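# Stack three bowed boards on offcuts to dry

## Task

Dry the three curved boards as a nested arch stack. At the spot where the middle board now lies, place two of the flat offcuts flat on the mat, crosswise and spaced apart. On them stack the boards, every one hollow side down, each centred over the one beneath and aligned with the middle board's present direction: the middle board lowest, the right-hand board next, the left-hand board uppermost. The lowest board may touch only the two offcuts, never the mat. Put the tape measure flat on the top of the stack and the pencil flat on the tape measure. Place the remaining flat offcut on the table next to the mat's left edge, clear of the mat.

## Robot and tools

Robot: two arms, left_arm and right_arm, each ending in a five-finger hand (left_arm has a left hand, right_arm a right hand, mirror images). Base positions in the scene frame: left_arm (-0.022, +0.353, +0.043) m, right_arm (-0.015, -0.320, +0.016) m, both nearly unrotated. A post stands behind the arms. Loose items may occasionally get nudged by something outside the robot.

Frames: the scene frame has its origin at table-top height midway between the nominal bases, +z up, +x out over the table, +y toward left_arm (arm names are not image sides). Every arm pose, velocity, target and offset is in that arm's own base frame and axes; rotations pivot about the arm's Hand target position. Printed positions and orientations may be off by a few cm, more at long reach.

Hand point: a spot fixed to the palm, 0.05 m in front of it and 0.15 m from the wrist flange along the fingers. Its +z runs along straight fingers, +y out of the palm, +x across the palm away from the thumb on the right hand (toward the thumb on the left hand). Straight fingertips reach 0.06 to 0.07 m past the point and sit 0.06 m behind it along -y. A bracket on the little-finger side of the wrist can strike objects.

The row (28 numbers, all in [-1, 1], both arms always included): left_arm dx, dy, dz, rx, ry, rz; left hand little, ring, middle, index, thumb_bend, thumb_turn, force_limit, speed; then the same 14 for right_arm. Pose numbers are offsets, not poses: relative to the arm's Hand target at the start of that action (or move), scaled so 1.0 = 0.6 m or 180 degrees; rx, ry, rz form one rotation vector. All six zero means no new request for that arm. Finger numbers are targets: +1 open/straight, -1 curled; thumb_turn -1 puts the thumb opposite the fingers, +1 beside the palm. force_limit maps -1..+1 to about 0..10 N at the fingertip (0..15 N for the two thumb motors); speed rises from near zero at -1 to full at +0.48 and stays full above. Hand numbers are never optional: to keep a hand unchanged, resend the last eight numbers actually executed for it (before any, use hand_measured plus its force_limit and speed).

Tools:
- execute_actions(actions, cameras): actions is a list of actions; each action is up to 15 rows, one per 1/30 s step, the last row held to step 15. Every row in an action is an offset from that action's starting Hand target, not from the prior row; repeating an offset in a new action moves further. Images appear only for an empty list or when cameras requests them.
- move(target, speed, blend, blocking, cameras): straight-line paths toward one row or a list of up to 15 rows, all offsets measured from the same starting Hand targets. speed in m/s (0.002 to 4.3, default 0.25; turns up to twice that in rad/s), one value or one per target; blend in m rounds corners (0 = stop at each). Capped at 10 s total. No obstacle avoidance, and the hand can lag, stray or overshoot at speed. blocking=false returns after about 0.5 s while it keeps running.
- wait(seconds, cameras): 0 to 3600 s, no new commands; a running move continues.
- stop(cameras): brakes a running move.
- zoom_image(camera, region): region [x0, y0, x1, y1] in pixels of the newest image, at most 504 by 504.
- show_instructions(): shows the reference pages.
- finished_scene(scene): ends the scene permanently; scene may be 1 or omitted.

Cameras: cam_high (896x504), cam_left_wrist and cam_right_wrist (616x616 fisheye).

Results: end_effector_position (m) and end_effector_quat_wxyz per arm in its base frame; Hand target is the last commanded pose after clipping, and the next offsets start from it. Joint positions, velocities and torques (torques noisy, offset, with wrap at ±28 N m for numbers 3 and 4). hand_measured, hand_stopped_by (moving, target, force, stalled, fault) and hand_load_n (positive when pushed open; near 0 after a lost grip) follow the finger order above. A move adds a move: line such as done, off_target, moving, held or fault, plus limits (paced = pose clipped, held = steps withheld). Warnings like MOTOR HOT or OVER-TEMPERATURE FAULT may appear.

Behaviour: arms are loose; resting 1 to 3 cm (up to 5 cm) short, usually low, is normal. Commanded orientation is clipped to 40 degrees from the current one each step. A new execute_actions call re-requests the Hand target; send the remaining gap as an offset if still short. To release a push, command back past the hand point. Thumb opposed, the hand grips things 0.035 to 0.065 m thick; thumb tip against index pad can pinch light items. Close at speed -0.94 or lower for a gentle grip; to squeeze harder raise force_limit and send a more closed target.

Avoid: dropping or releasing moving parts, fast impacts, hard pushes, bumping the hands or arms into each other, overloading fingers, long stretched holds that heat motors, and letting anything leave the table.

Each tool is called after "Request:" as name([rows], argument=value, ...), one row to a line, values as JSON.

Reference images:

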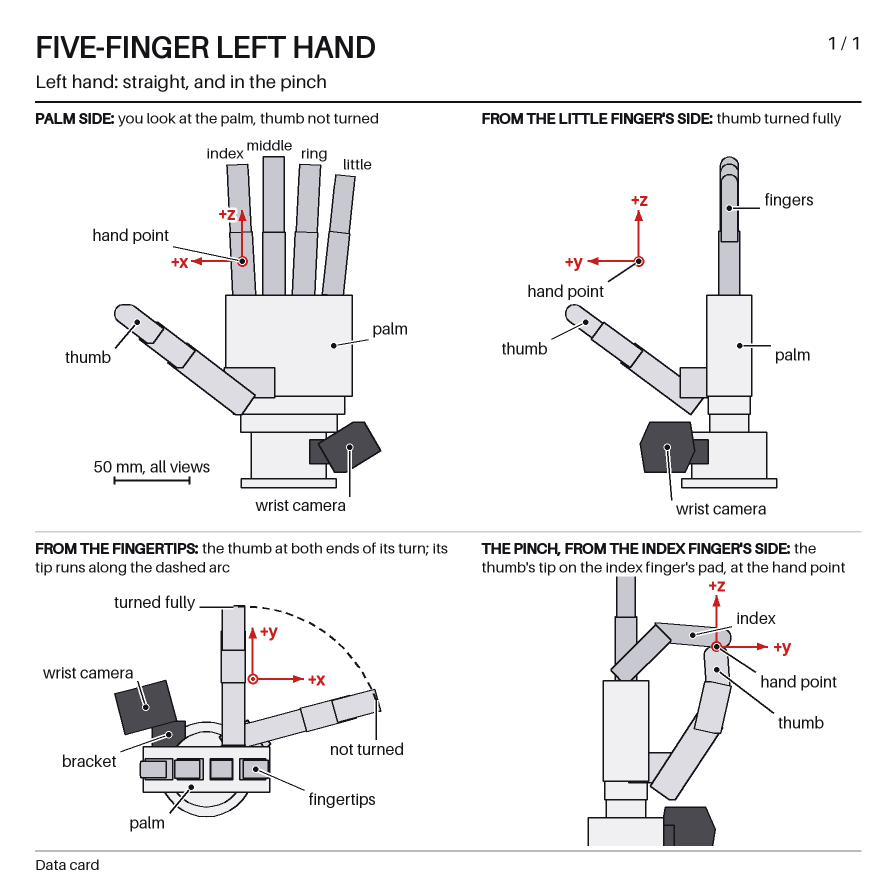

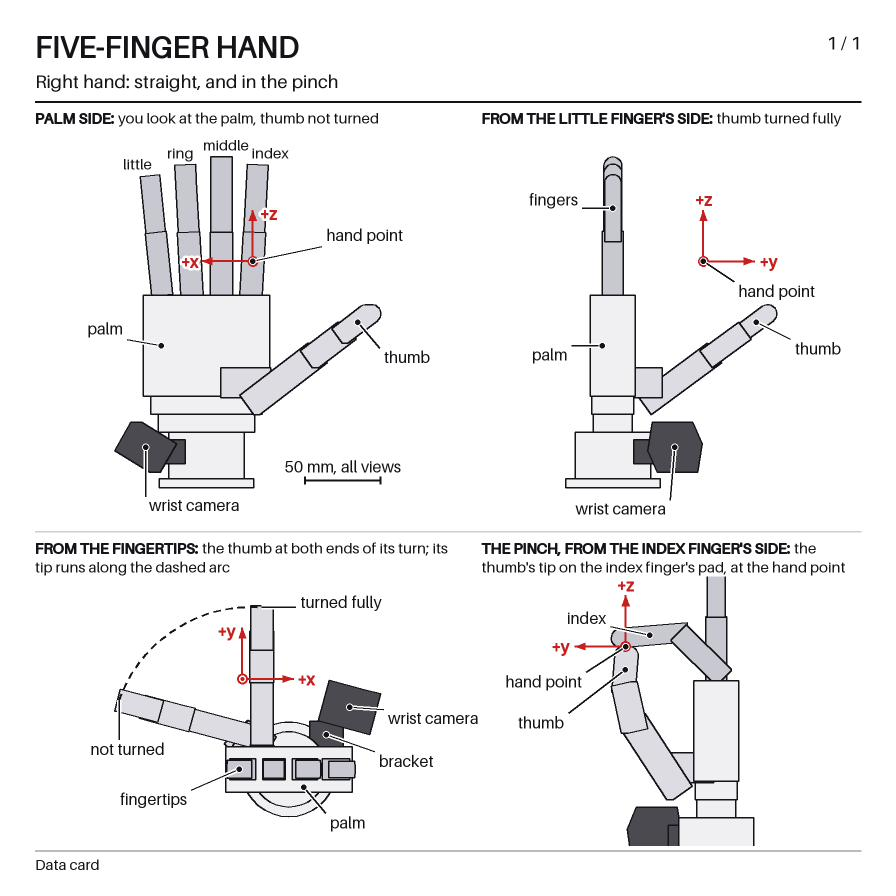

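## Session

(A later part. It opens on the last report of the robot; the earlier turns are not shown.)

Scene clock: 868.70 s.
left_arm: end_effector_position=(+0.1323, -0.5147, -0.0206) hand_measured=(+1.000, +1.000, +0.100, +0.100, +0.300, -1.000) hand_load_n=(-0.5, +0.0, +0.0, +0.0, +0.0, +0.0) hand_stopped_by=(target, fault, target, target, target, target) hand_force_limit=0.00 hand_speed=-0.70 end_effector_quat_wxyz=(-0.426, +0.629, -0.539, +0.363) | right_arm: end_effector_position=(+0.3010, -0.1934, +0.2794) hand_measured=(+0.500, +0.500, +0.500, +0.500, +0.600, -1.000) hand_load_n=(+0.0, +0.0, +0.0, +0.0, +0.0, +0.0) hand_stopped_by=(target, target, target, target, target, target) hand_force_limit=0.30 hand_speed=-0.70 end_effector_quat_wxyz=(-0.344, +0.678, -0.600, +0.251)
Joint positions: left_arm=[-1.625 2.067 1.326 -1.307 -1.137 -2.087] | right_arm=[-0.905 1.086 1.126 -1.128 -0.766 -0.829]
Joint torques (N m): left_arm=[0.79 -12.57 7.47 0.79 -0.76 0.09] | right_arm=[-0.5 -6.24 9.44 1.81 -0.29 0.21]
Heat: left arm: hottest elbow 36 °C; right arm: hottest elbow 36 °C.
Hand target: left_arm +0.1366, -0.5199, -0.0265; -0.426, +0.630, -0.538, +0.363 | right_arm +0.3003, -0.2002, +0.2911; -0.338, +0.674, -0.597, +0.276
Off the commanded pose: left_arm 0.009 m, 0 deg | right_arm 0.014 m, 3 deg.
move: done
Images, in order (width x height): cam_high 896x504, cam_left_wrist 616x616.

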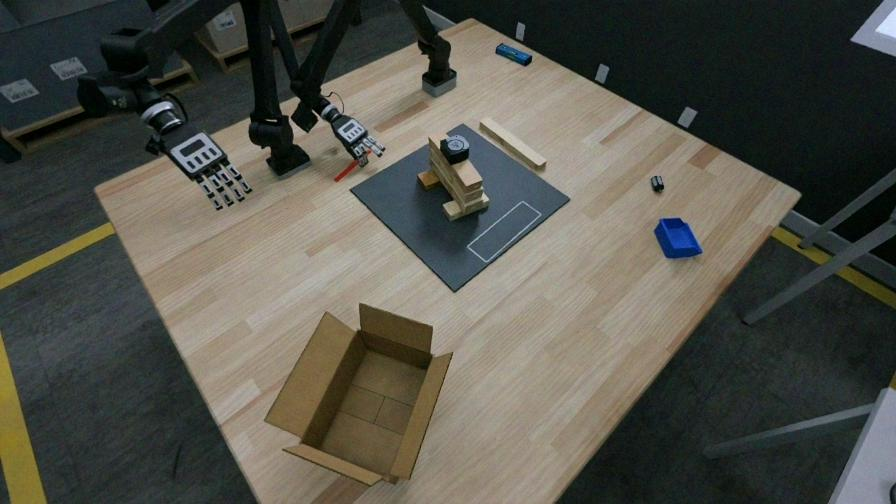

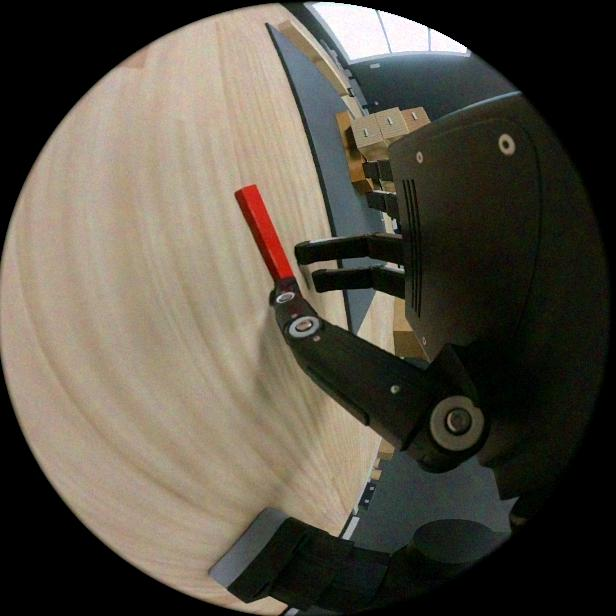

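Request:
move([
  [0.0,0,-0.003,0,0,0,1,1,-0.25,-0.25,0.3,-1,0.0,-0.9,0,0,0,0,0,0,0.5,0.5,0.5,0.5,0.6,-1,0.3,-0.7],
], speed=0.04, cameras=["cam_left_wrist", "cam_high"])

Request:
zoom_image(camera="cam_left_wrist", region=[200, 180, 360, 340])

Request:
zoom_image(camera="cam_high", region=[320, 110, 400, 200])

Scene clock: 871.40 s.
left_arm: end_effector_position=(+0.1381, -0.5155, -0.0202) hand_measured=(+1.000, +1.000, -0.158, -0.250, +0.300, -1.000) hand_load_n=(+0.0, +0.0, +3.5, +0.0, +0.0, +0.0) hand_stopped_by=(target, fault, force, target, target, target) hand_force_limit=0.00 hand_speed=-0.90 end_effector_quat_wxyz=(-0.426, +0.631, -0.534, +0.367) | right_arm: end_effector_position=(+0.3010, -0.1934, +0.2794) hand_measured=(+0.500, +0.500, +0.500, +0.500, +0.600, -1.000) hand_load_n=(+0.0, +0.0, +0.0, +0.0, +0.0, +0.0) hand_stopped_by=(target, target, target, target, target, target) hand_force_limit=0.30 hand_speed=-0.70 end_effector_quat_wxyz=(-0.344, +0.678, -0.600, +0.251)
Joint positions: left_arm=[-1.616 2.068 1.326 -1.3 -1.146 -2.089] | right_arm=[-0.905 1.086 1.126 -1.128 -0.766 -0.829]
Joint torques (N m): left_arm=[0.5 -12.45 7.47 0.65 -0.39 0.08] | right_arm=[-0.5 -6.24 9.46 1.81 -0.27 0.21]
Heat: left arm: hottest elbow 36 °C; right arm: hottest elbow 36 °C.
Hand target: left_arm +0.1366, -0.5199, -0.0283; -0.426, +0.630, -0.538, +0.363 | right_arm +0.3003, -0.2002, +0.2911; -0.338, +0.674, -0.597, +0.276
Off the commanded pose: left_arm 0.009 m, 1 deg | right_arm 0.014 m, 3 deg.
move: done
Images, in order (width x height): cam_high 896x504, cam_left_wrist 616x616.

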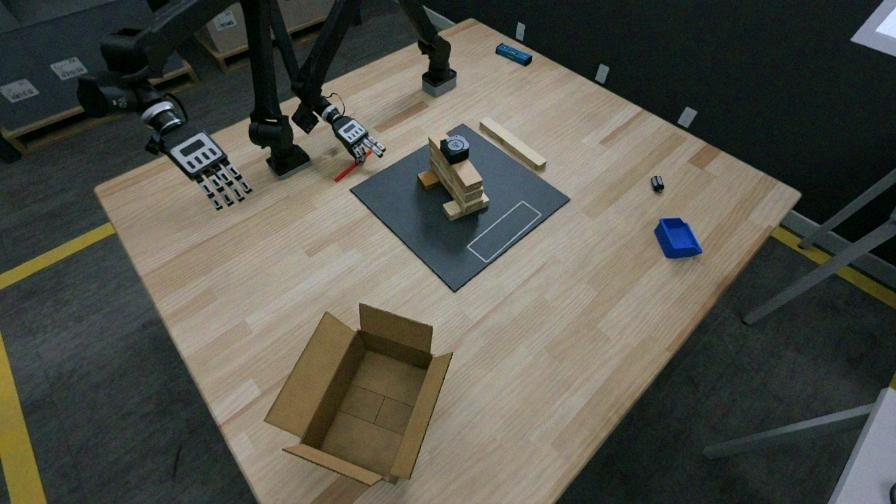

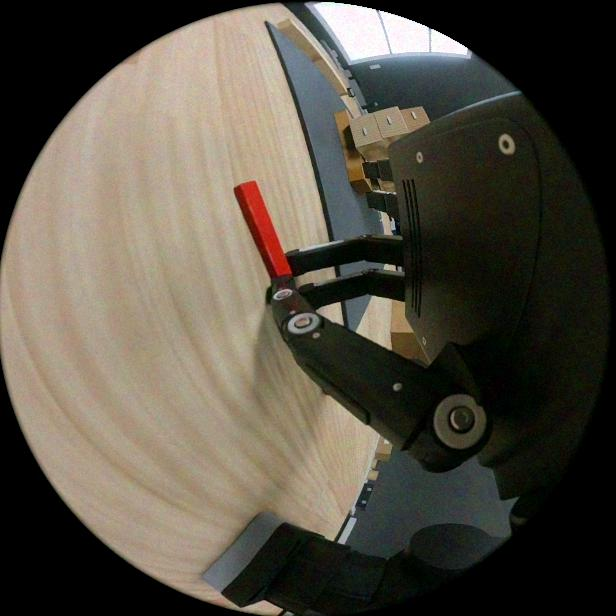

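Scaled by 3.150 from the camera's image (finer frame: 880x880).

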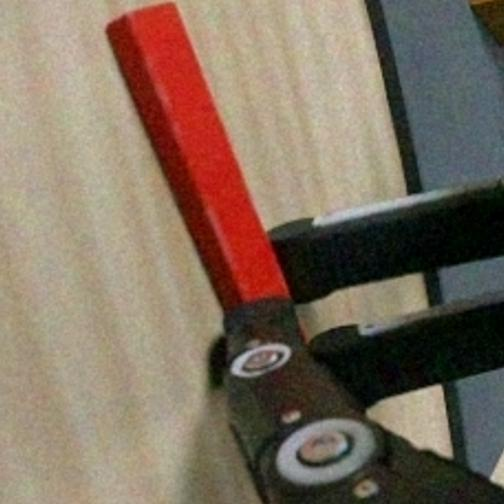

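Scaled by 5.600 from the camera's image (finer frame: 1280x720).

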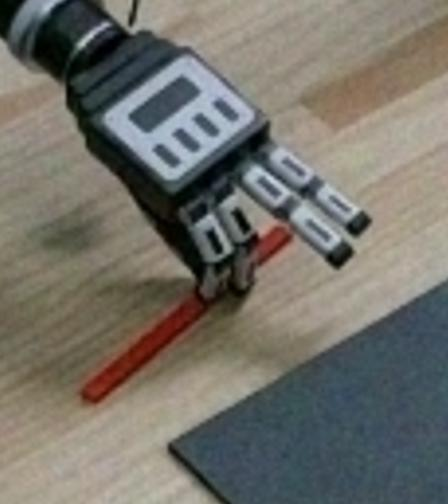

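Request:
move([
  [0.0,0,0,0,0,0,1,1,-0.25,-0.45,0.3,-1,0.0,-0.9,0,0,0,0,0,0,0.5,0.5,0.5,0.5,0.6,-1,0.3,-0.7],
  [0.0,0,0,0,0,0,1,1,-0.35,-0.5,0.3,-1,0.15,-0.9,0,0,0,0,0,0,0.5,0.5,0.5,0.5,0.6,-1,0.3,-0.7],
], speed=0.04, cameras=["cam_left_wrist", "cam_high"])

Request:
zoom_image(camera="cam_left_wrist", region=[200, 180, 360, 340])

Scene clock: 874.43 s.
left_arm: end_effector_position=(+0.1382, -0.5156, -0.0200) hand_measured=(+1.000, +1.000, -0.176, -0.450, +0.300, -1.000) hand_load_n=(+0.0, +0.0, +6.5, +5.5, +1.5, +0.0) hand_stopped_by=(target, fault, force, force, target, target) hand_force_limit=0.15 hand_speed=-0.90 end_effector_quat_wxyz=(-0.427, +0.630, -0.534, +0.368) | right_arm: end_effector_position=(+0.3010, -0.1934, +0.2794) hand_measured=(+0.500, +0.500, +0.500, +0.500, +0.600, -1.000) hand_load_n=(+0.0, +0.0, +0.0, +0.0, +0.0, +0.0) hand_stopped_by=(target, target, target, target, target, target) hand_force_limit=0.30 hand_speed=-0.70 end_effector_quat_wxyz=(-0.344, +0.678, -0.600, +0.251)
Joint positions: left_arm=[-1.616 2.068 1.326 -1.3 -1.148 -2.089] | right_arm=[-0.905 1.086 1.126 -1.128 -0.766 -0.829]
Joint torques (N m): left_arm=[0.15 -12.45 7.49 0.68 -0.33 0.07] | right_arm=[-0.62 -6.36 9.44 1.78 -0.28 0.22]
Heat: left arm: hottest elbow 36 °C; right arm: hottest elbow 36 °C.
Hand target: left_arm +0.1366, -0.5199, -0.0283; -0.426, +0.630, -0.538, +0.363 | right_arm +0.3003, -0.2002, +0.2911; -0.338, +0.674, -0.597, +0.276
Off the commanded pose: left_arm 0.009 m, 1 deg | right_arm 0.014 m, 3 deg.
move: done
Images, in order (width x height): cam_high 896x504, cam_left_wrist 616x616.

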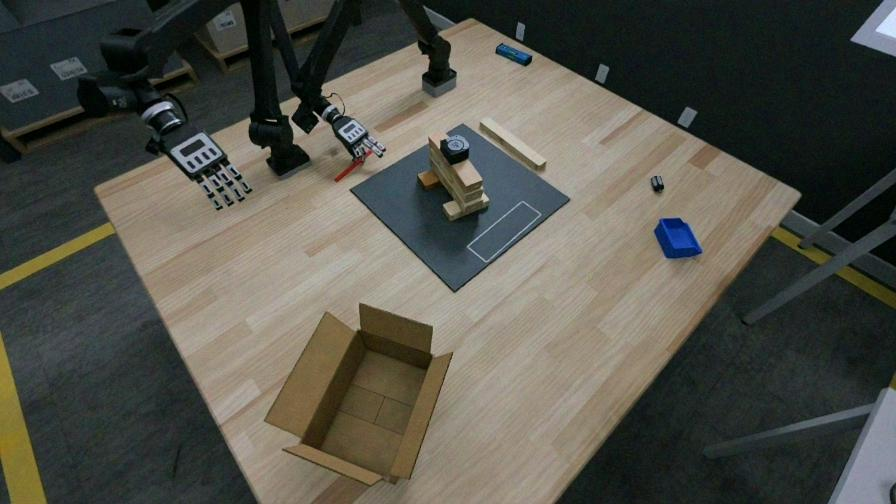

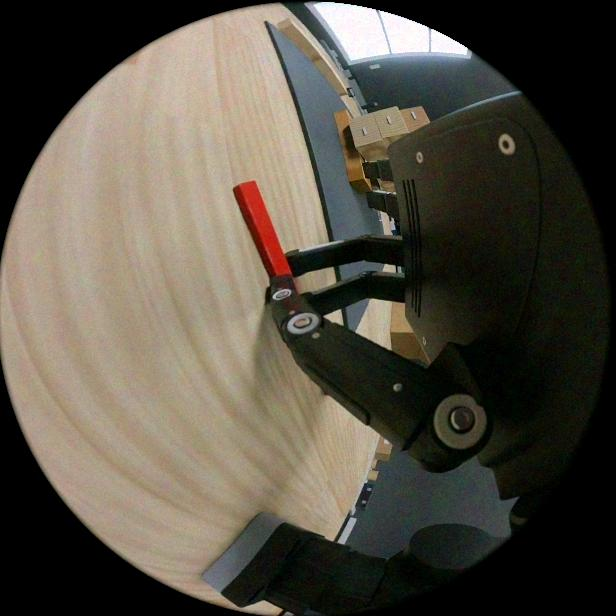

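Scaled by 3.150 from the camera's image (finer frame: 880x880).

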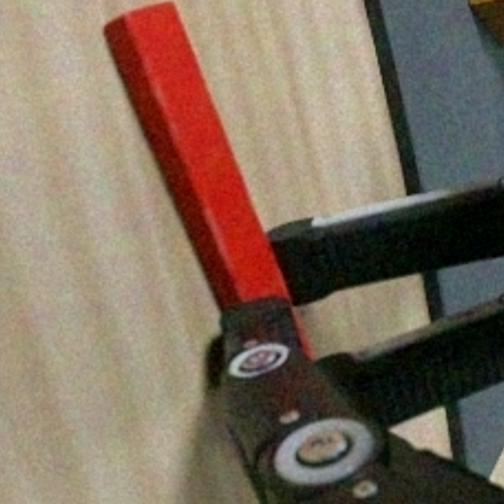

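Request:
move([
  [0.0,0,0.08,0,0,0,1,1,-0.35,-0.5,0.3,-1,0.15,-0.9,0,0,0,0,0,0,0.5,0.5,0.5,0.5,0.6,-1,0.3,-0.7],
], speed=0.04, cameras=["cam_left_wrist", "cam_high"])

Request:
zoom_image(camera="cam_left_wrist", region=[150, 160, 360, 400])

Request:
zoom_image(camera="cam_high", region=[320, 110, 400, 200])

Scene clock: 878.67 s.
left_arm: end_effector_position=(+0.1379, -0.5081, +0.0024) hand_measured=(+1.000, +1.000, -0.176, -0.450, +0.300, -1.000) hand_load_n=(+0.0, -0.5, +0.0, +5.5, +1.0, -0.5) hand_stopped_by=(target, fault, force, force, target, target) hand_force_limit=0.15 hand_speed=-0.90 end_effector_quat_wxyz=(-0.434, +0.627, -0.539, +0.359) | right_arm: end_effector_position=(+0.3010, -0.1934, +0.2794) hand_measured=(+0.500, +0.500, +0.500, +0.500, +0.600, -1.000) hand_load_n=(+0.0, +0.0, +0.0, +0.0, +0.0, +0.0) hand_stopped_by=(target, target, target, target, target, target) hand_force_limit=0.30 hand_speed=-0.70 end_effector_quat_wxyz=(-0.344, +0.678, -0.600, +0.251)
Joint positions: left_arm=[-1.616 2.025 1.326 -1.367 -1.141 -2.089] | right_arm=[-0.905 1.086 1.126 -1.128 -0.766 -0.829]
Joint torques (N m): left_arm=[0.38 -14.62 9.31 -0.76 -0.56 0.11] | right_arm=[-0.5 -6.42 9.46 1.83 -0.28 0.22]
Heat: left arm: hottest elbow 36 °C; right arm: hottest elbow 36 °C.
Hand target: left_arm +0.1366, -0.5199, +0.0197; -0.426, +0.630, -0.538, +0.363 | right_arm +0.3003, -0.2002, +0.2911; -0.338, +0.674, -0.597, +0.276
Off the commanded pose: left_arm 0.021 m, 1 deg | right_arm 0.014 m, 3 deg.
move: off_target (left_arm)
Images, in order (width x height): cam_high 896x504, cam_left_wrist 616x616.

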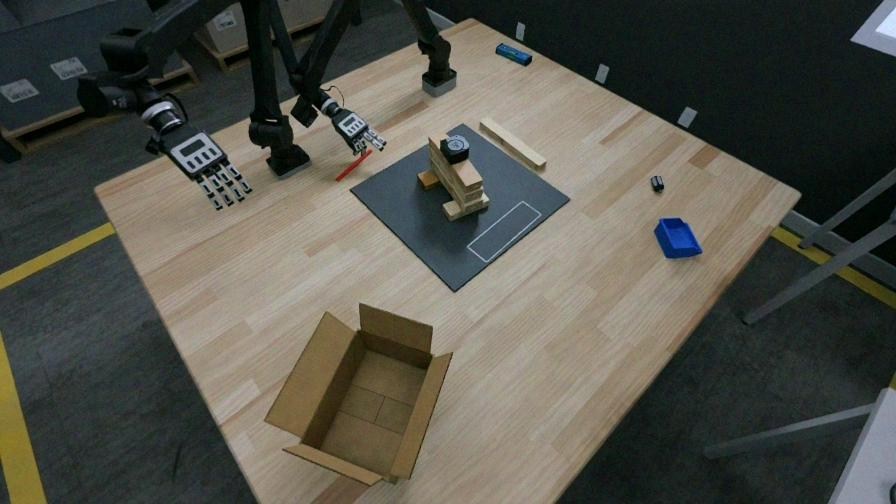

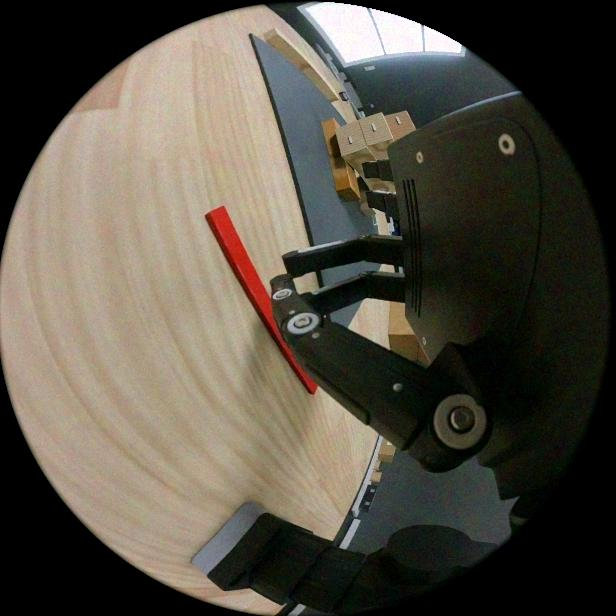

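Scaled by 2.100 from the camera's image (finer frame: 880x880).

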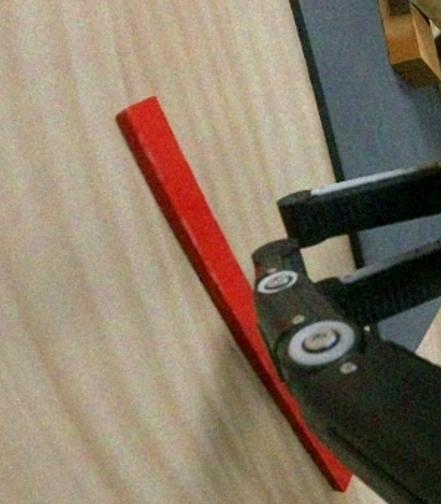

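Scaled by 5.600 from the camera's image (finer frame: 1280x720).

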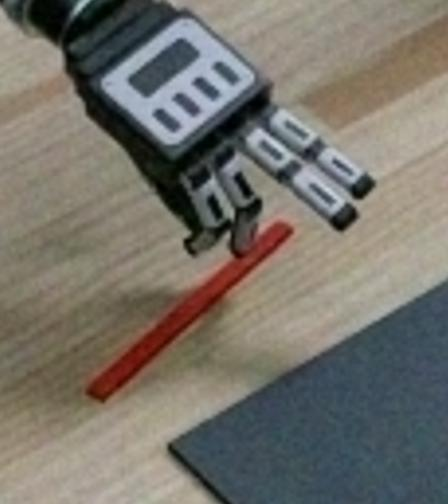

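Request:
move([
  [0.0,0,0.03,0,0,0,1,1,0.3,0.3,0.3,-1,0.0,-0.5,0,0,0,0,0,0,0.5,0.5,0.5,0.5,0.6,-1,0.3,-0.7],
  [0.02,0.18,0.03,0,0,0,1,1,-0.1,-0.1,0,-1,0.0,-0.5,0,0,0,0,0,0,0.5,0.5,0.5,0.5,0.6,-1,0.3,-0.7],
  [0.02,0.18,-0.07,0,0,0,1,1,-0.1,-0.1,0,-1,0.0,-0.5,0,0,0,0,0,0,0.5,0.5,0.5,0.5,0.6,-1,0.3,-0.7],
], speed=0.08, cameras=["cam_left_wrist", "cam_high"])

Scene clock: 887.73 s.
left_arm: end_effector_position=(+0.1417, -0.4164, -0.0180) hand_measured=(+1.000, +1.000, -0.100, -0.100, +0.000, -1.000) hand_load_n=(+0.0, +0.0, +0.0, +0.0, +0.0, +0.5) hand_stopped_by=(target, fault, target, target, target, target) hand_force_limit=0.00 hand_speed=-0.50 end_effector_quat_wxyz=(-0.418, +0.633, -0.537, +0.368) | right_arm: end_effector_position=(+0.3010, -0.1934, +0.2794) hand_measured=(+0.500, +0.500, +0.500, +0.500, +0.600, -1.000) hand_load_n=(+0.0, +0.0, +0.0, +0.0, +0.0, +0.0) hand_stopped_by=(target, target, target, target, target, target) hand_force_limit=0.30 hand_speed=-0.70 end_effector_quat_wxyz=(-0.344, +0.678, -0.600, +0.251)
Joint positions: left_arm=[-1.615 1.864 0.98 -1.116 -1.14 -2.055] | right_arm=[-0.905 1.086 1.126 -1.128 -0.766 -0.829]
Joint torques (N m): left_arm=[0.62 -9.35 4.94 0.49 -0.91 0.11] | right_arm=[-0.56 -6.24 9.42 1.84 -0.28 0.21]
Heat: left arm: hottest elbow 36 °C; right arm: hottest elbow 36 °C.
Hand target: left_arm +0.1486, -0.4119, -0.0223; -0.426, +0.630, -0.538, +0.363 | right_arm +0.3003, -0.2002, +0.2911; -0.338, +0.674, -0.597, +0.276
Off the commanded pose: left_arm 0.009 m, 1 deg | right_arm 0.014 m, 3 deg.
move: done
Images, in order (width x height): cam_high 896x504, cam_left_wrist 616x616.

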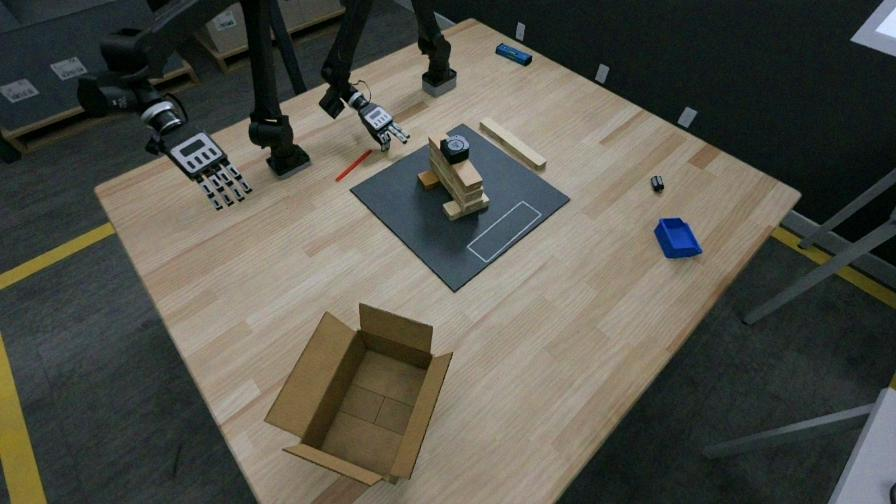

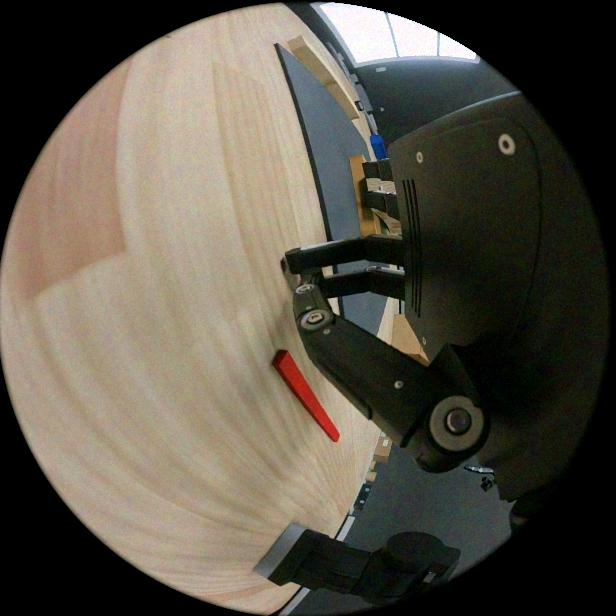

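Request:
move(target=[0.0,0.0,-0.013,0,0,0,1,1,-0.1,-0.1,0,-1,0.0,-0.5,0,0,0,0,0,0,0.5,0.5,0.5,0.5,0.6,-1,0.3,-0.7], speed=0.04, cameras=["cam_left_wrist"])

Request:
zoom_image(camera="cam_left_wrist", region=[200, 180, 360, 340])

Scene clock: 889.33 s.
left_arm: end_effector_position=(+0.1435, -0.4174, -0.0219) hand_measured=(+1.000, +1.000, -0.100, -0.100, +0.000, -1.000) hand_load_n=(+0.0, +0.0, +0.0, +0.0, +0.0, +0.0) hand_stopped_by=(target, fault, target, target, target, target) hand_force_limit=0.00 hand_speed=-0.50 end_effector_quat_wxyz=(-0.419, +0.632, -0.537, +0.370) | right_arm: end_effector_position=(+0.3010, -0.1934, +0.2794) hand_measured=(+0.500, +0.500, +0.500, +0.500, +0.600, -1.000) hand_load_n=(+0.0, +0.0, +0.0, +0.0, +0.0, +0.0) hand_stopped_by=(target, target, target, target, target, target) hand_force_limit=0.30 hand_speed=-0.70 end_effector_quat_wxyz=(-0.344, +0.678, -0.600, +0.251)
Joint positions: left_arm=[-1.611 1.875 0.98 -1.1 -1.146 -2.049] | right_arm=[-0.905 1.086 1.126 -1.128 -0.766 -0.829]
Joint torques (N m): left_arm=[0.73 -9.64 4.49 0.7 -0.66 0.07] | right_arm=[-0.67 -6.24 9.46 1.83 -0.28 0.22]
Heat: left arm: hottest elbow 36 °C; right arm: hottest elbow 36 °C.
Hand target: left_arm +0.1486, -0.4119, -0.0301; -0.426, +0.630, -0.538, +0.363 | right_arm +0.3003, -0.2002, +0.2911; -0.338, +0.674, -0.597, +0.276
Off the commanded pose: left_arm 0.011 m, 1 deg | right_arm 0.014 m, 3 deg.
move: off_target (left_arm)

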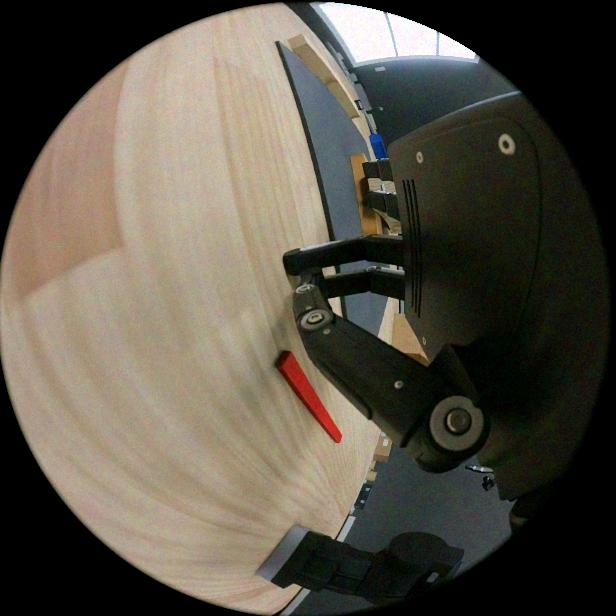

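Scaled by 3.150 from the camera's image (finer frame: 880x880).

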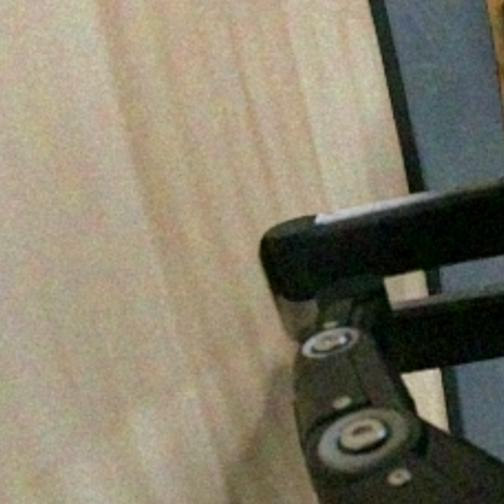

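Request:
move([
  [0.0,0.0,0.04,0,0,0,1,1,-0.1,-0.1,0,-1,0.0,-0.5,0,0,0,0,0,0,0.5,0.5,0.5,0.5,0.6,-1,0.3,-0.7],
  [0.0,0.0,0.04,0,0,0,1,1,0.8,0.8,0.2,-1,0.0,-0.3,0,0,0,0,0,0,0.5,0.5,0.5,0.5,0.6,-1,0.3,-0.7],
  [0.0,0.0,0.0,0,0,0,1,1,0.8,0.8,0.2,-1,0.0,-0.3,0,0,0,0,0,0,0.5,0.5,0.5,0.5,0.6,-1,0.3,-0.7],
], speed=0.05, cameras=["cam_left_wrist"])

Request:
zoom_image(camera="cam_left_wrist", region=[200, 180, 360, 340])

Scene clock: 893.70 s.
left_arm: end_effector_position=(+0.1435, -0.4175, -0.0244) hand_measured=(+1.000, +1.000, +0.800, +0.800, +0.200, -1.000) hand_load_n=(+0.0, +0.0, +0.0, +0.0, +0.0, +0.5) hand_stopped_by=(target, fault, target, target, target, target) hand_force_limit=0.00 hand_speed=-0.30 end_effector_quat_wxyz=(-0.419, +0.632, -0.536, +0.370) | right_arm: end_effector_position=(+0.3010, -0.1934, +0.2794) hand_measured=(+0.500, +0.500, +0.500, +0.500, +0.600, -1.000) hand_load_n=(+0.0, +0.0, +0.0, +0.0, +0.0, +0.0) hand_stopped_by=(target, target, target, target, target, target) hand_force_limit=0.30 hand_speed=-0.70 end_effector_quat_wxyz=(-0.344, +0.678, -0.600, +0.251)
Joint positions: left_arm=[-1.611 1.881 0.98 -1.096 -1.146 -2.052] | right_arm=[-0.905 1.086 1.126 -1.128 -0.766 -0.829]
Joint torques (N m): left_arm=[0.44 -10.34 4.48 0.54 -0.67 0.09] | right_arm=[-0.5 -6.36 9.44 1.81 -0.28 0.22]
Heat: left arm: hottest elbow 36 °C; right arm: hottest elbow 36 °C.
Hand target: left_arm +0.1486, -0.4119, -0.0301; -0.426, +0.630, -0.538, +0.363 | right_arm +0.3003, -0.2002, +0.2911; -0.338, +0.674, -0.597, +0.276
Off the commanded pose: left_arm 0.010 m, 1 deg | right_arm 0.014 m, 3 deg.
move: done

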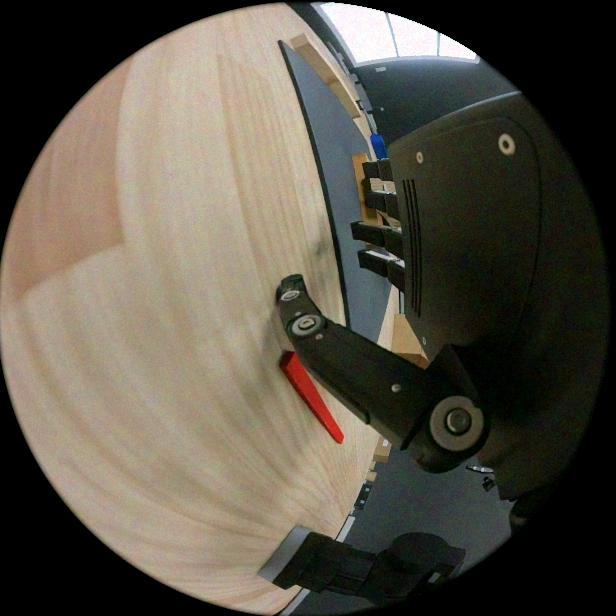

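Scaled by 3.150 from the camera's image (finer frame: 880x880).

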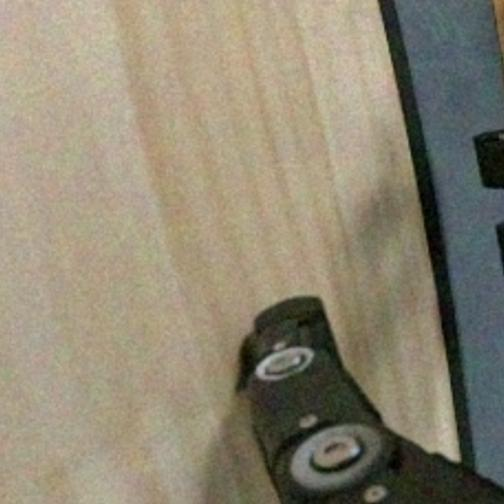

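Request:
move(target=[0.0,0.0,-0.013,0,0,0,1,1,0.8,0.8,0.2,-1,0.0,-0.3,0,0,0,0,0,0,0.5,0.5,0.5,0.5,0.6,-1,0.3,-0.7], speed=0.04, cameras=["cam_left_wrist"])

Scene clock: 895.13 s.
left_arm: end_effector_position=(+0.1428, -0.4192, -0.0303) hand_measured=(+1.000, +1.000, +0.800, +0.800, +0.200, -1.000) hand_load_n=(+0.0, +0.0, +0.0, +0.0, -0.5, +0.0) hand_stopped_by=(target, fault, target, target, target, target) hand_force_limit=0.00 hand_speed=-0.30 end_effector_quat_wxyz=(-0.417, +0.633, -0.536, +0.371) | right_arm: end_effector_position=(+0.3010, -0.1934, +0.2794) hand_measured=(+0.500, +0.500, +0.500, +0.500, +0.600, -1.000) hand_load_n=(+0.0, +0.0, +0.0, +0.0, +0.0, +0.0) hand_stopped_by=(target, target, target, target, target, target) hand_force_limit=0.30 hand_speed=-0.70 end_effector_quat_wxyz=(-0.344, +0.678, -0.600, +0.251)
Joint positions: left_arm=[-1.613 1.895 0.98 -1.077 -1.146 -2.052] | right_arm=[-0.905 1.086 1.126 -1.128 -0.766 -0.829]
Joint torques (N m): left_arm=[0.38 -9.52 4.29 0.54 -0.69 0.07] | right_arm=[-0.56 -6.3 9.46 1.83 -0.28 0.22]
Heat: left arm: hottest elbow 36 °C; right arm: hottest elbow 36 °C.
Hand target: left_arm +0.1486, -0.4119, -0.0379; -0.426, +0.630, -0.538, +0.363 | right_arm +0.3003, -0.2002, +0.2911; -0.338, +0.674, -0.597, +0.276
Off the commanded pose: left_arm 0.012 m, 1 deg | right_arm 0.014 m, 3 deg.
move: off_target (left_arm)

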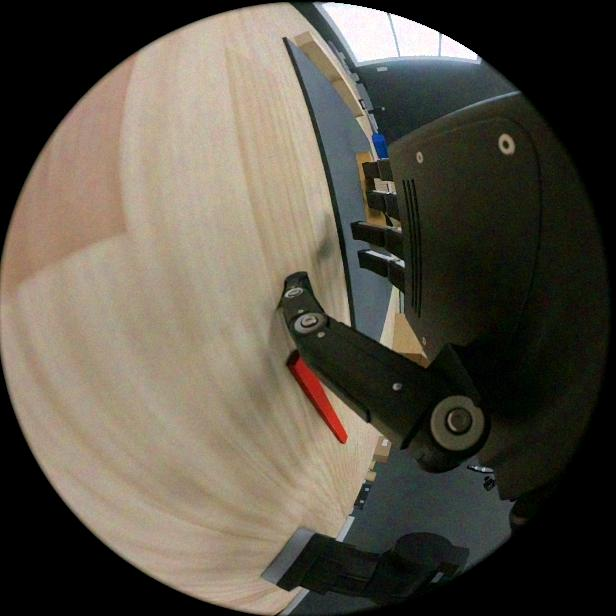

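Request:
move(target=[0.0,0.0,-0.01,0,0,0,1,1,0.8,0.8,0.2,-1,0.0,-0.3,0,0,0,0,0,0,0.5,0.5,0.5,0.5,0.6,-1,0.3,-0.7], speed=0.04, cameras=["cam_left_wrist"])

Request:
zoom_image(camera="cam_left_wrist", region=[200, 180, 360, 340])

Scene clock: 896.53 s.
left_arm: end_effector_position=(+0.1428, -0.4207, -0.0311) hand_measured=(+1.000, +1.000, +0.800, +0.800, +0.200, -1.000) hand_load_n=(+0.0, +0.0, +0.0, +0.0, -2.0, +0.0) hand_stopped_by=(target, fault, target, target, target, target) hand_force_limit=0.00 hand_speed=-0.30 end_effector_quat_wxyz=(-0.415, +0.635, -0.535, +0.373) | right_arm: end_effector_position=(+0.3010, -0.1934, +0.2794) hand_measured=(+0.500, +0.500, +0.500, +0.500, +0.600, -1.000) hand_load_n=(+0.0, +0.0, +0.0, +0.0, +0.0, +0.0) hand_stopped_by=(target, target, target, target, target, target) hand_force_limit=0.30 hand_speed=-0.70 end_effector_quat_wxyz=(-0.344, +0.678, -0.600, +0.251)
Joint positions: left_arm=[-1.613 1.896 0.98 -1.068 -1.146 -2.052] | right_arm=[-0.905 1.086 1.126 -1.128 -0.766 -0.829]
Joint torques (N m): left_arm=[0.67 -9.17 4.05 0.91 -0.69 0.08] | right_arm=[-0.44 -6.24 9.46 1.83 -0.27 0.22]
Heat: left arm: hottest elbow 36 °C; right arm: hottest elbow 36 °C.
Hand target: left_arm +0.1486, -0.4119, -0.0439; -0.426, +0.630, -0.538, +0.363 | right_arm +0.3003, -0.2002, +0.2911; -0.338, +0.674, -0.597, +0.276
Off the commanded pose: left_arm 0.017 m, 2 deg | right_arm 0.014 m, 3 deg.
move: off_target (left_arm)

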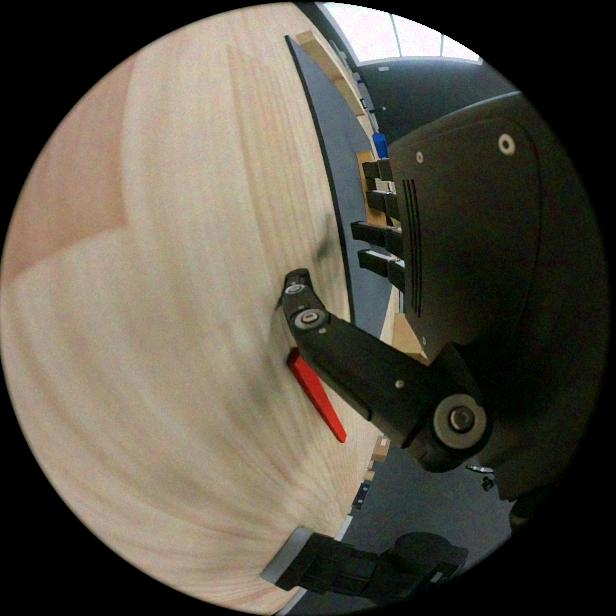

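Scaled by 3.150 from the camera's image (finer frame: 880x880).

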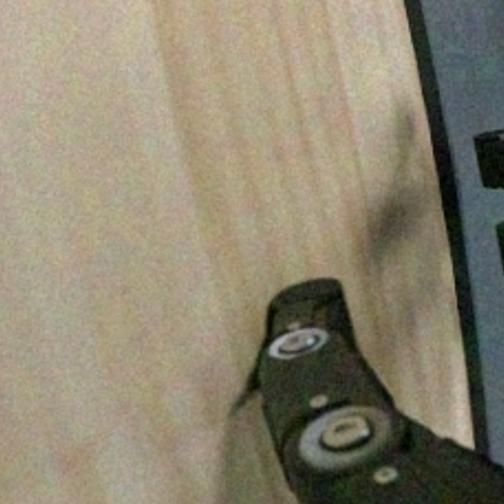

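Request:
move([
  [0.0,0.0,0.06,0,0,0,1,1,0.8,0.8,0.2,-1,0.0,-0.3,0,0,0,0,0,0,0.5,0.5,0.5,0.5,0.6,-1,0.3,-0.7],
  [0.0,0.0,0.06,0,0,0,1,1,0.8,0.8,0.4,-1,0.0,-0.3,0,0,0,0,0,0,0.5,0.5,0.5,0.5,0.6,-1,0.3,-0.7],
  [0.0,0.0,0.02,0,0,0,1,1,0.8,0.8,0.4,-1,0.0,-0.3,0,0,0,0,0,0,0.5,0.5,0.5,0.5,0.6,-1,0.3,-0.7],
], speed=0.05, cameras=["cam_left_wrist"])

Request:
zoom_image(camera="cam_left_wrist", region=[200, 180, 360, 340])

Scene clock: 900.73 s.
left_arm: end_effector_position=(+0.1428, -0.4190, -0.0226) hand_measured=(+1.000, +1.000, +0.800, +0.800, +0.400, -1.000) hand_load_n=(+0.0, +0.0, +0.0, +0.0, -0.5, +0.0) hand_stopped_by=(target, fault, target, target, target, target) hand_force_limit=0.00 hand_speed=-0.30 end_effector_quat_wxyz=(-0.416, +0.634, -0.536, +0.372) | right_arm: end_effector_position=(+0.3010, -0.1934, +0.2794) hand_measured=(+0.500, +0.500, +0.500, +0.500, +0.600, -1.000) hand_load_n=(+0.0, +0.0, +0.0, +0.0, +0.0, +0.0) hand_stopped_by=(target, target, target, target, target, target) hand_force_limit=0.30 hand_speed=-0.70 end_effector_quat_wxyz=(-0.344, +0.678, -0.600, +0.251)
Joint positions: left_arm=[-1.613 1.876 0.98 -1.093 -1.146 -2.052] | right_arm=[-0.905 1.086 1.126 -1.128 -0.766 -0.829]
Joint torques (N m): left_arm=[0.91 -9.58 4.56 0.81 -0.69 0.06] | right_arm=[-0.62 -6.3 9.44 1.8 -0.27 0.21]
Heat: left arm: hottest elbow 35 °C; right arm: hottest elbow 36 °C.
Hand target: left_arm +0.1486, -0.4119, -0.0319; -0.426, +0.630, -0.538, +0.363 | right_arm +0.3003, -0.2002, +0.2911; -0.338, +0.674, -0.597, +0.276
Off the commanded pose: left_arm 0.013 m, 2 deg | right_arm 0.014 m, 3 deg.
move: off_target (left_arm)

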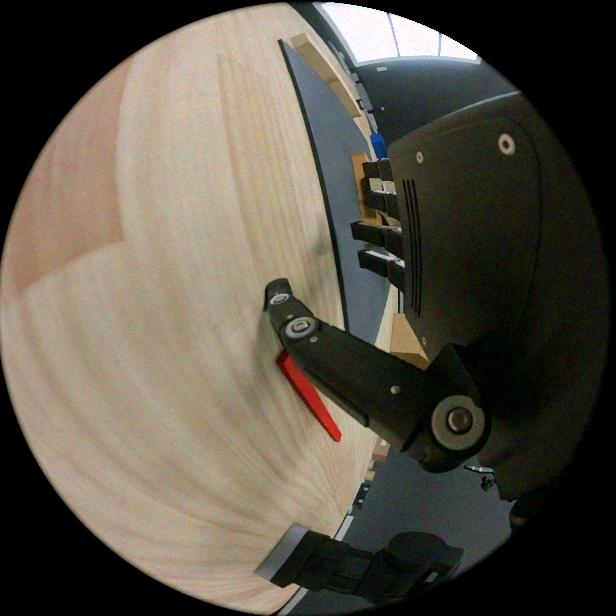

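Scaled by 3.150 from the camera's image (finer frame: 880x880).

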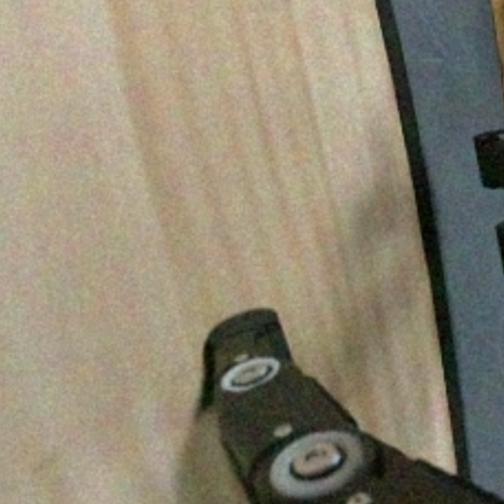

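Request:
move([
  [0.0,0.0,0.12,0,0,0,1,1,0.15,0.15,0.4,-1,0.0,-0.3,0,0,0,0,0,0,0.5,0.5,0.5,0.5,0.6,-1,0.3,-0.7],
], speed=0.08, cameras=["cam_left_wrist","cam_high"])

Request:
zoom_image(camera="cam_high", region=[325, 130, 405, 190])

Scene clock: 903.50 s.
left_arm: end_effector_position=(+0.1435, -0.4031, +0.0269) hand_measured=(+1.000, +1.000, +0.150, +0.150, +0.400, -1.000) hand_load_n=(+0.0, +0.0, +0.0, +0.0, +0.0, +0.0) hand_stopped_by=(target, fault, target, target, target, target) hand_force_limit=0.00 hand_speed=-0.30 end_effector_quat_wxyz=(-0.429, +0.624, -0.543, +0.362) | right_arm: end_effector_position=(+0.3010, -0.1934, +0.2794) hand_measured=(+0.500, +0.500, +0.500, +0.500, +0.600, -1.000) hand_load_n=(+0.0, +0.0, +0.0, +0.0, +0.0, +0.0) hand_stopped_by=(target, target, target, target, target, target) hand_force_limit=0.30 hand_speed=-0.70 end_effector_quat_wxyz=(-0.344, +0.678, -0.600, +0.251)
Joint positions: left_arm=[-1.613 1.758 0.979 -1.248 -1.146 -2.049] | right_arm=[-0.905 1.086 1.126 -1.128 -0.766 -0.829]
Joint torques (N m): left_arm=[1.03 -10.81 8.49 -0.59 -0.66 0.08] | right_arm=[-0.67 -6.24 9.44 1.84 -0.27 0.21]
Heat: left arm: hottest elbow 35 °C; right arm: hottest elbow 36 °C.
Hand target: left_arm +0.1486, -0.4119, +0.0401; -0.426, +0.630, -0.538, +0.363 | right_arm +0.3003, -0.2002, +0.2911; -0.338, +0.674, -0.597, +0.276
Off the commanded pose: left_arm 0.017 m, 1 deg | right_arm 0.014 m, 3 deg.
move: off_target (left_arm)
Images, in order (width x height): cam_high 896x504, cam_left_wrist 616x616.

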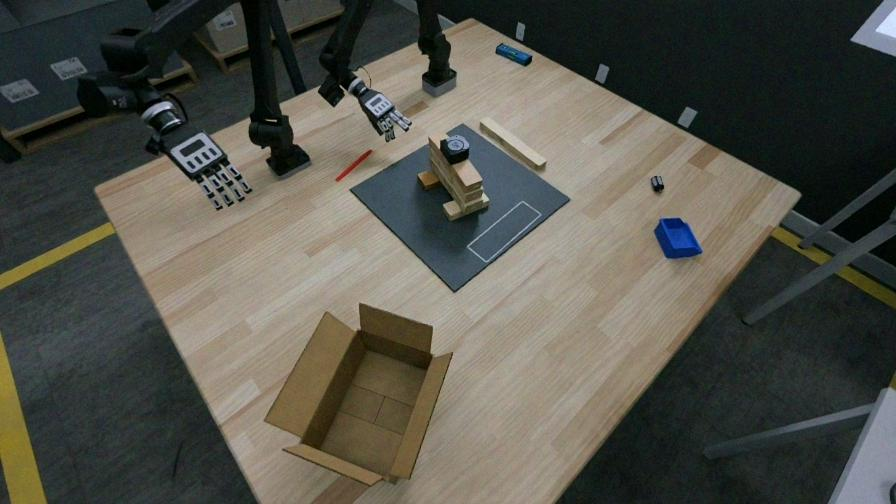

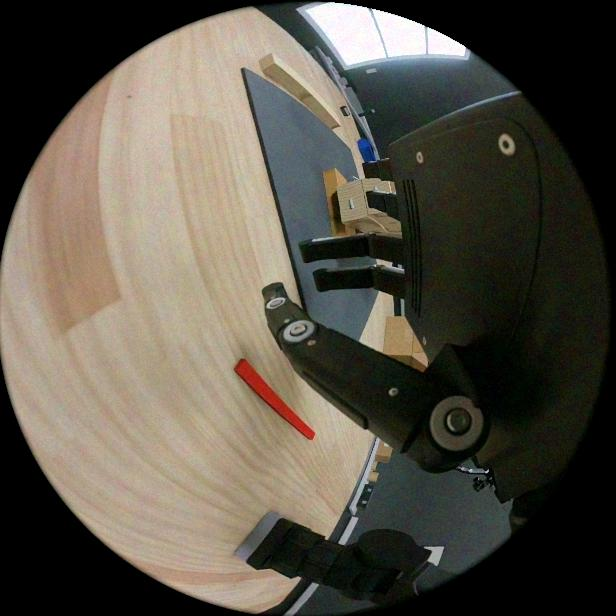

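Scaled by 6.300 from the camera's image (finer frame: 1280x720).

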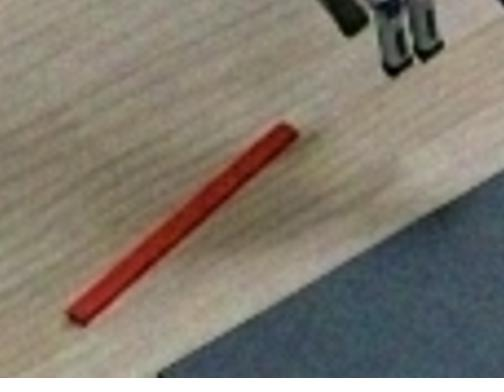

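Request:
move([
  [-0.0085,-0.187,0.0,0,0,0,1,1,0.15,0.15,0.4,-1,0.0,-0.3,0,0,0,0,0,0,0.5,0.5,0.5,0.5,0.6,-1,0.3,-0.7],
  [-0.0085,-0.187,-0.08,0,0,0,1,1,0.15,0.15,0.4,-1,0.0,-0.3,0,0,0,0,0,0,0.5,0.5,0.5,0.5,0.6,-1,0.3,-0.7],
], speed=0.08, cameras=["cam_left_wrist","cam_high"])

Request:
zoom_image(camera="cam_high", region=[320, 110, 400, 200])

Scene clock: 908.83 s.
left_arm: end_effector_position=(+0.1387, -0.5144, -0.0085) hand_measured=(+1.000, +1.000, +0.150, +0.150, +0.400, -1.000) hand_load_n=(+0.0, +0.0, +0.0, +0.0, +0.5, +0.0) hand_stopped_by=(target, fault, target, target, target, target) hand_force_limit=0.00 hand_speed=-0.30 end_effector_quat_wxyz=(-0.432, +0.622, -0.545, +0.359) | right_arm: end_effector_position=(+0.3010, -0.1934, +0.2794) hand_measured=(+0.500, +0.500, +0.500, +0.500, +0.600, -1.000) hand_load_n=(+0.0, +0.0, +0.0, +0.0, +0.0, +0.0) hand_stopped_by=(target, target, target, target, target, target) hand_force_limit=0.30 hand_speed=-0.70 end_effector_quat_wxyz=(-0.344, +0.678, -0.600, +0.251)
Joint positions: left_arm=[-1.613 2.045 1.33 -1.318 -1.146 -2.046] | right_arm=[-0.905 1.086 1.126 -1.128 -0.766 -0.829]
Joint torques (N m): left_arm=[0.73 -13.63 8.64 0.49 -0.61 -0.09] | right_arm=[-0.62 -6.48 9.44 1.84 -0.28 0.22]
Heat: left arm: hottest elbow 36 °C; right arm: hottest elbow 36 °C.
Hand target: left_arm +0.1435, -0.5241, -0.0079; -0.426, +0.630, -0.538, +0.363 | right_arm +0.3003, -0.2002, +0.2911; -0.338, +0.674, -0.597, +0.276
Off the commanded pose: left_arm 0.011 m, 1 deg | right_arm 0.014 m, 3 deg.
move: off_target (left_arm)
Images, in order (width x height): cam_high 896x504, cam_left_wrist 616x616.

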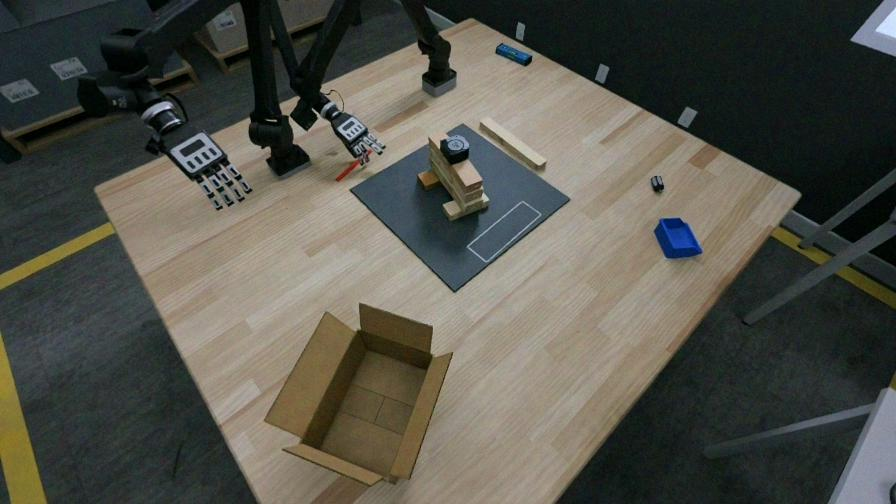

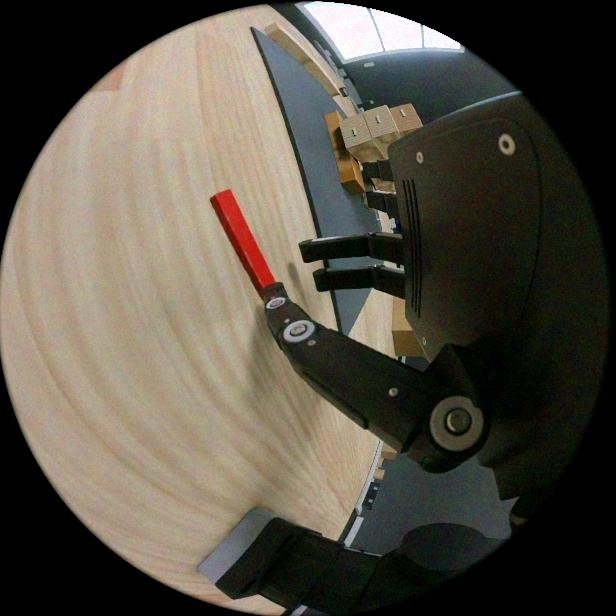

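Scaled by 5.600 from the camera's image (finer frame: 1280x720).

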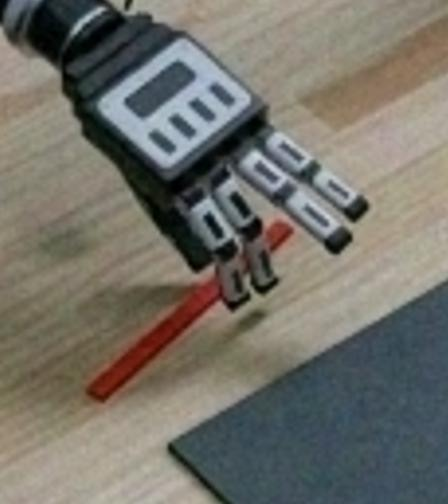

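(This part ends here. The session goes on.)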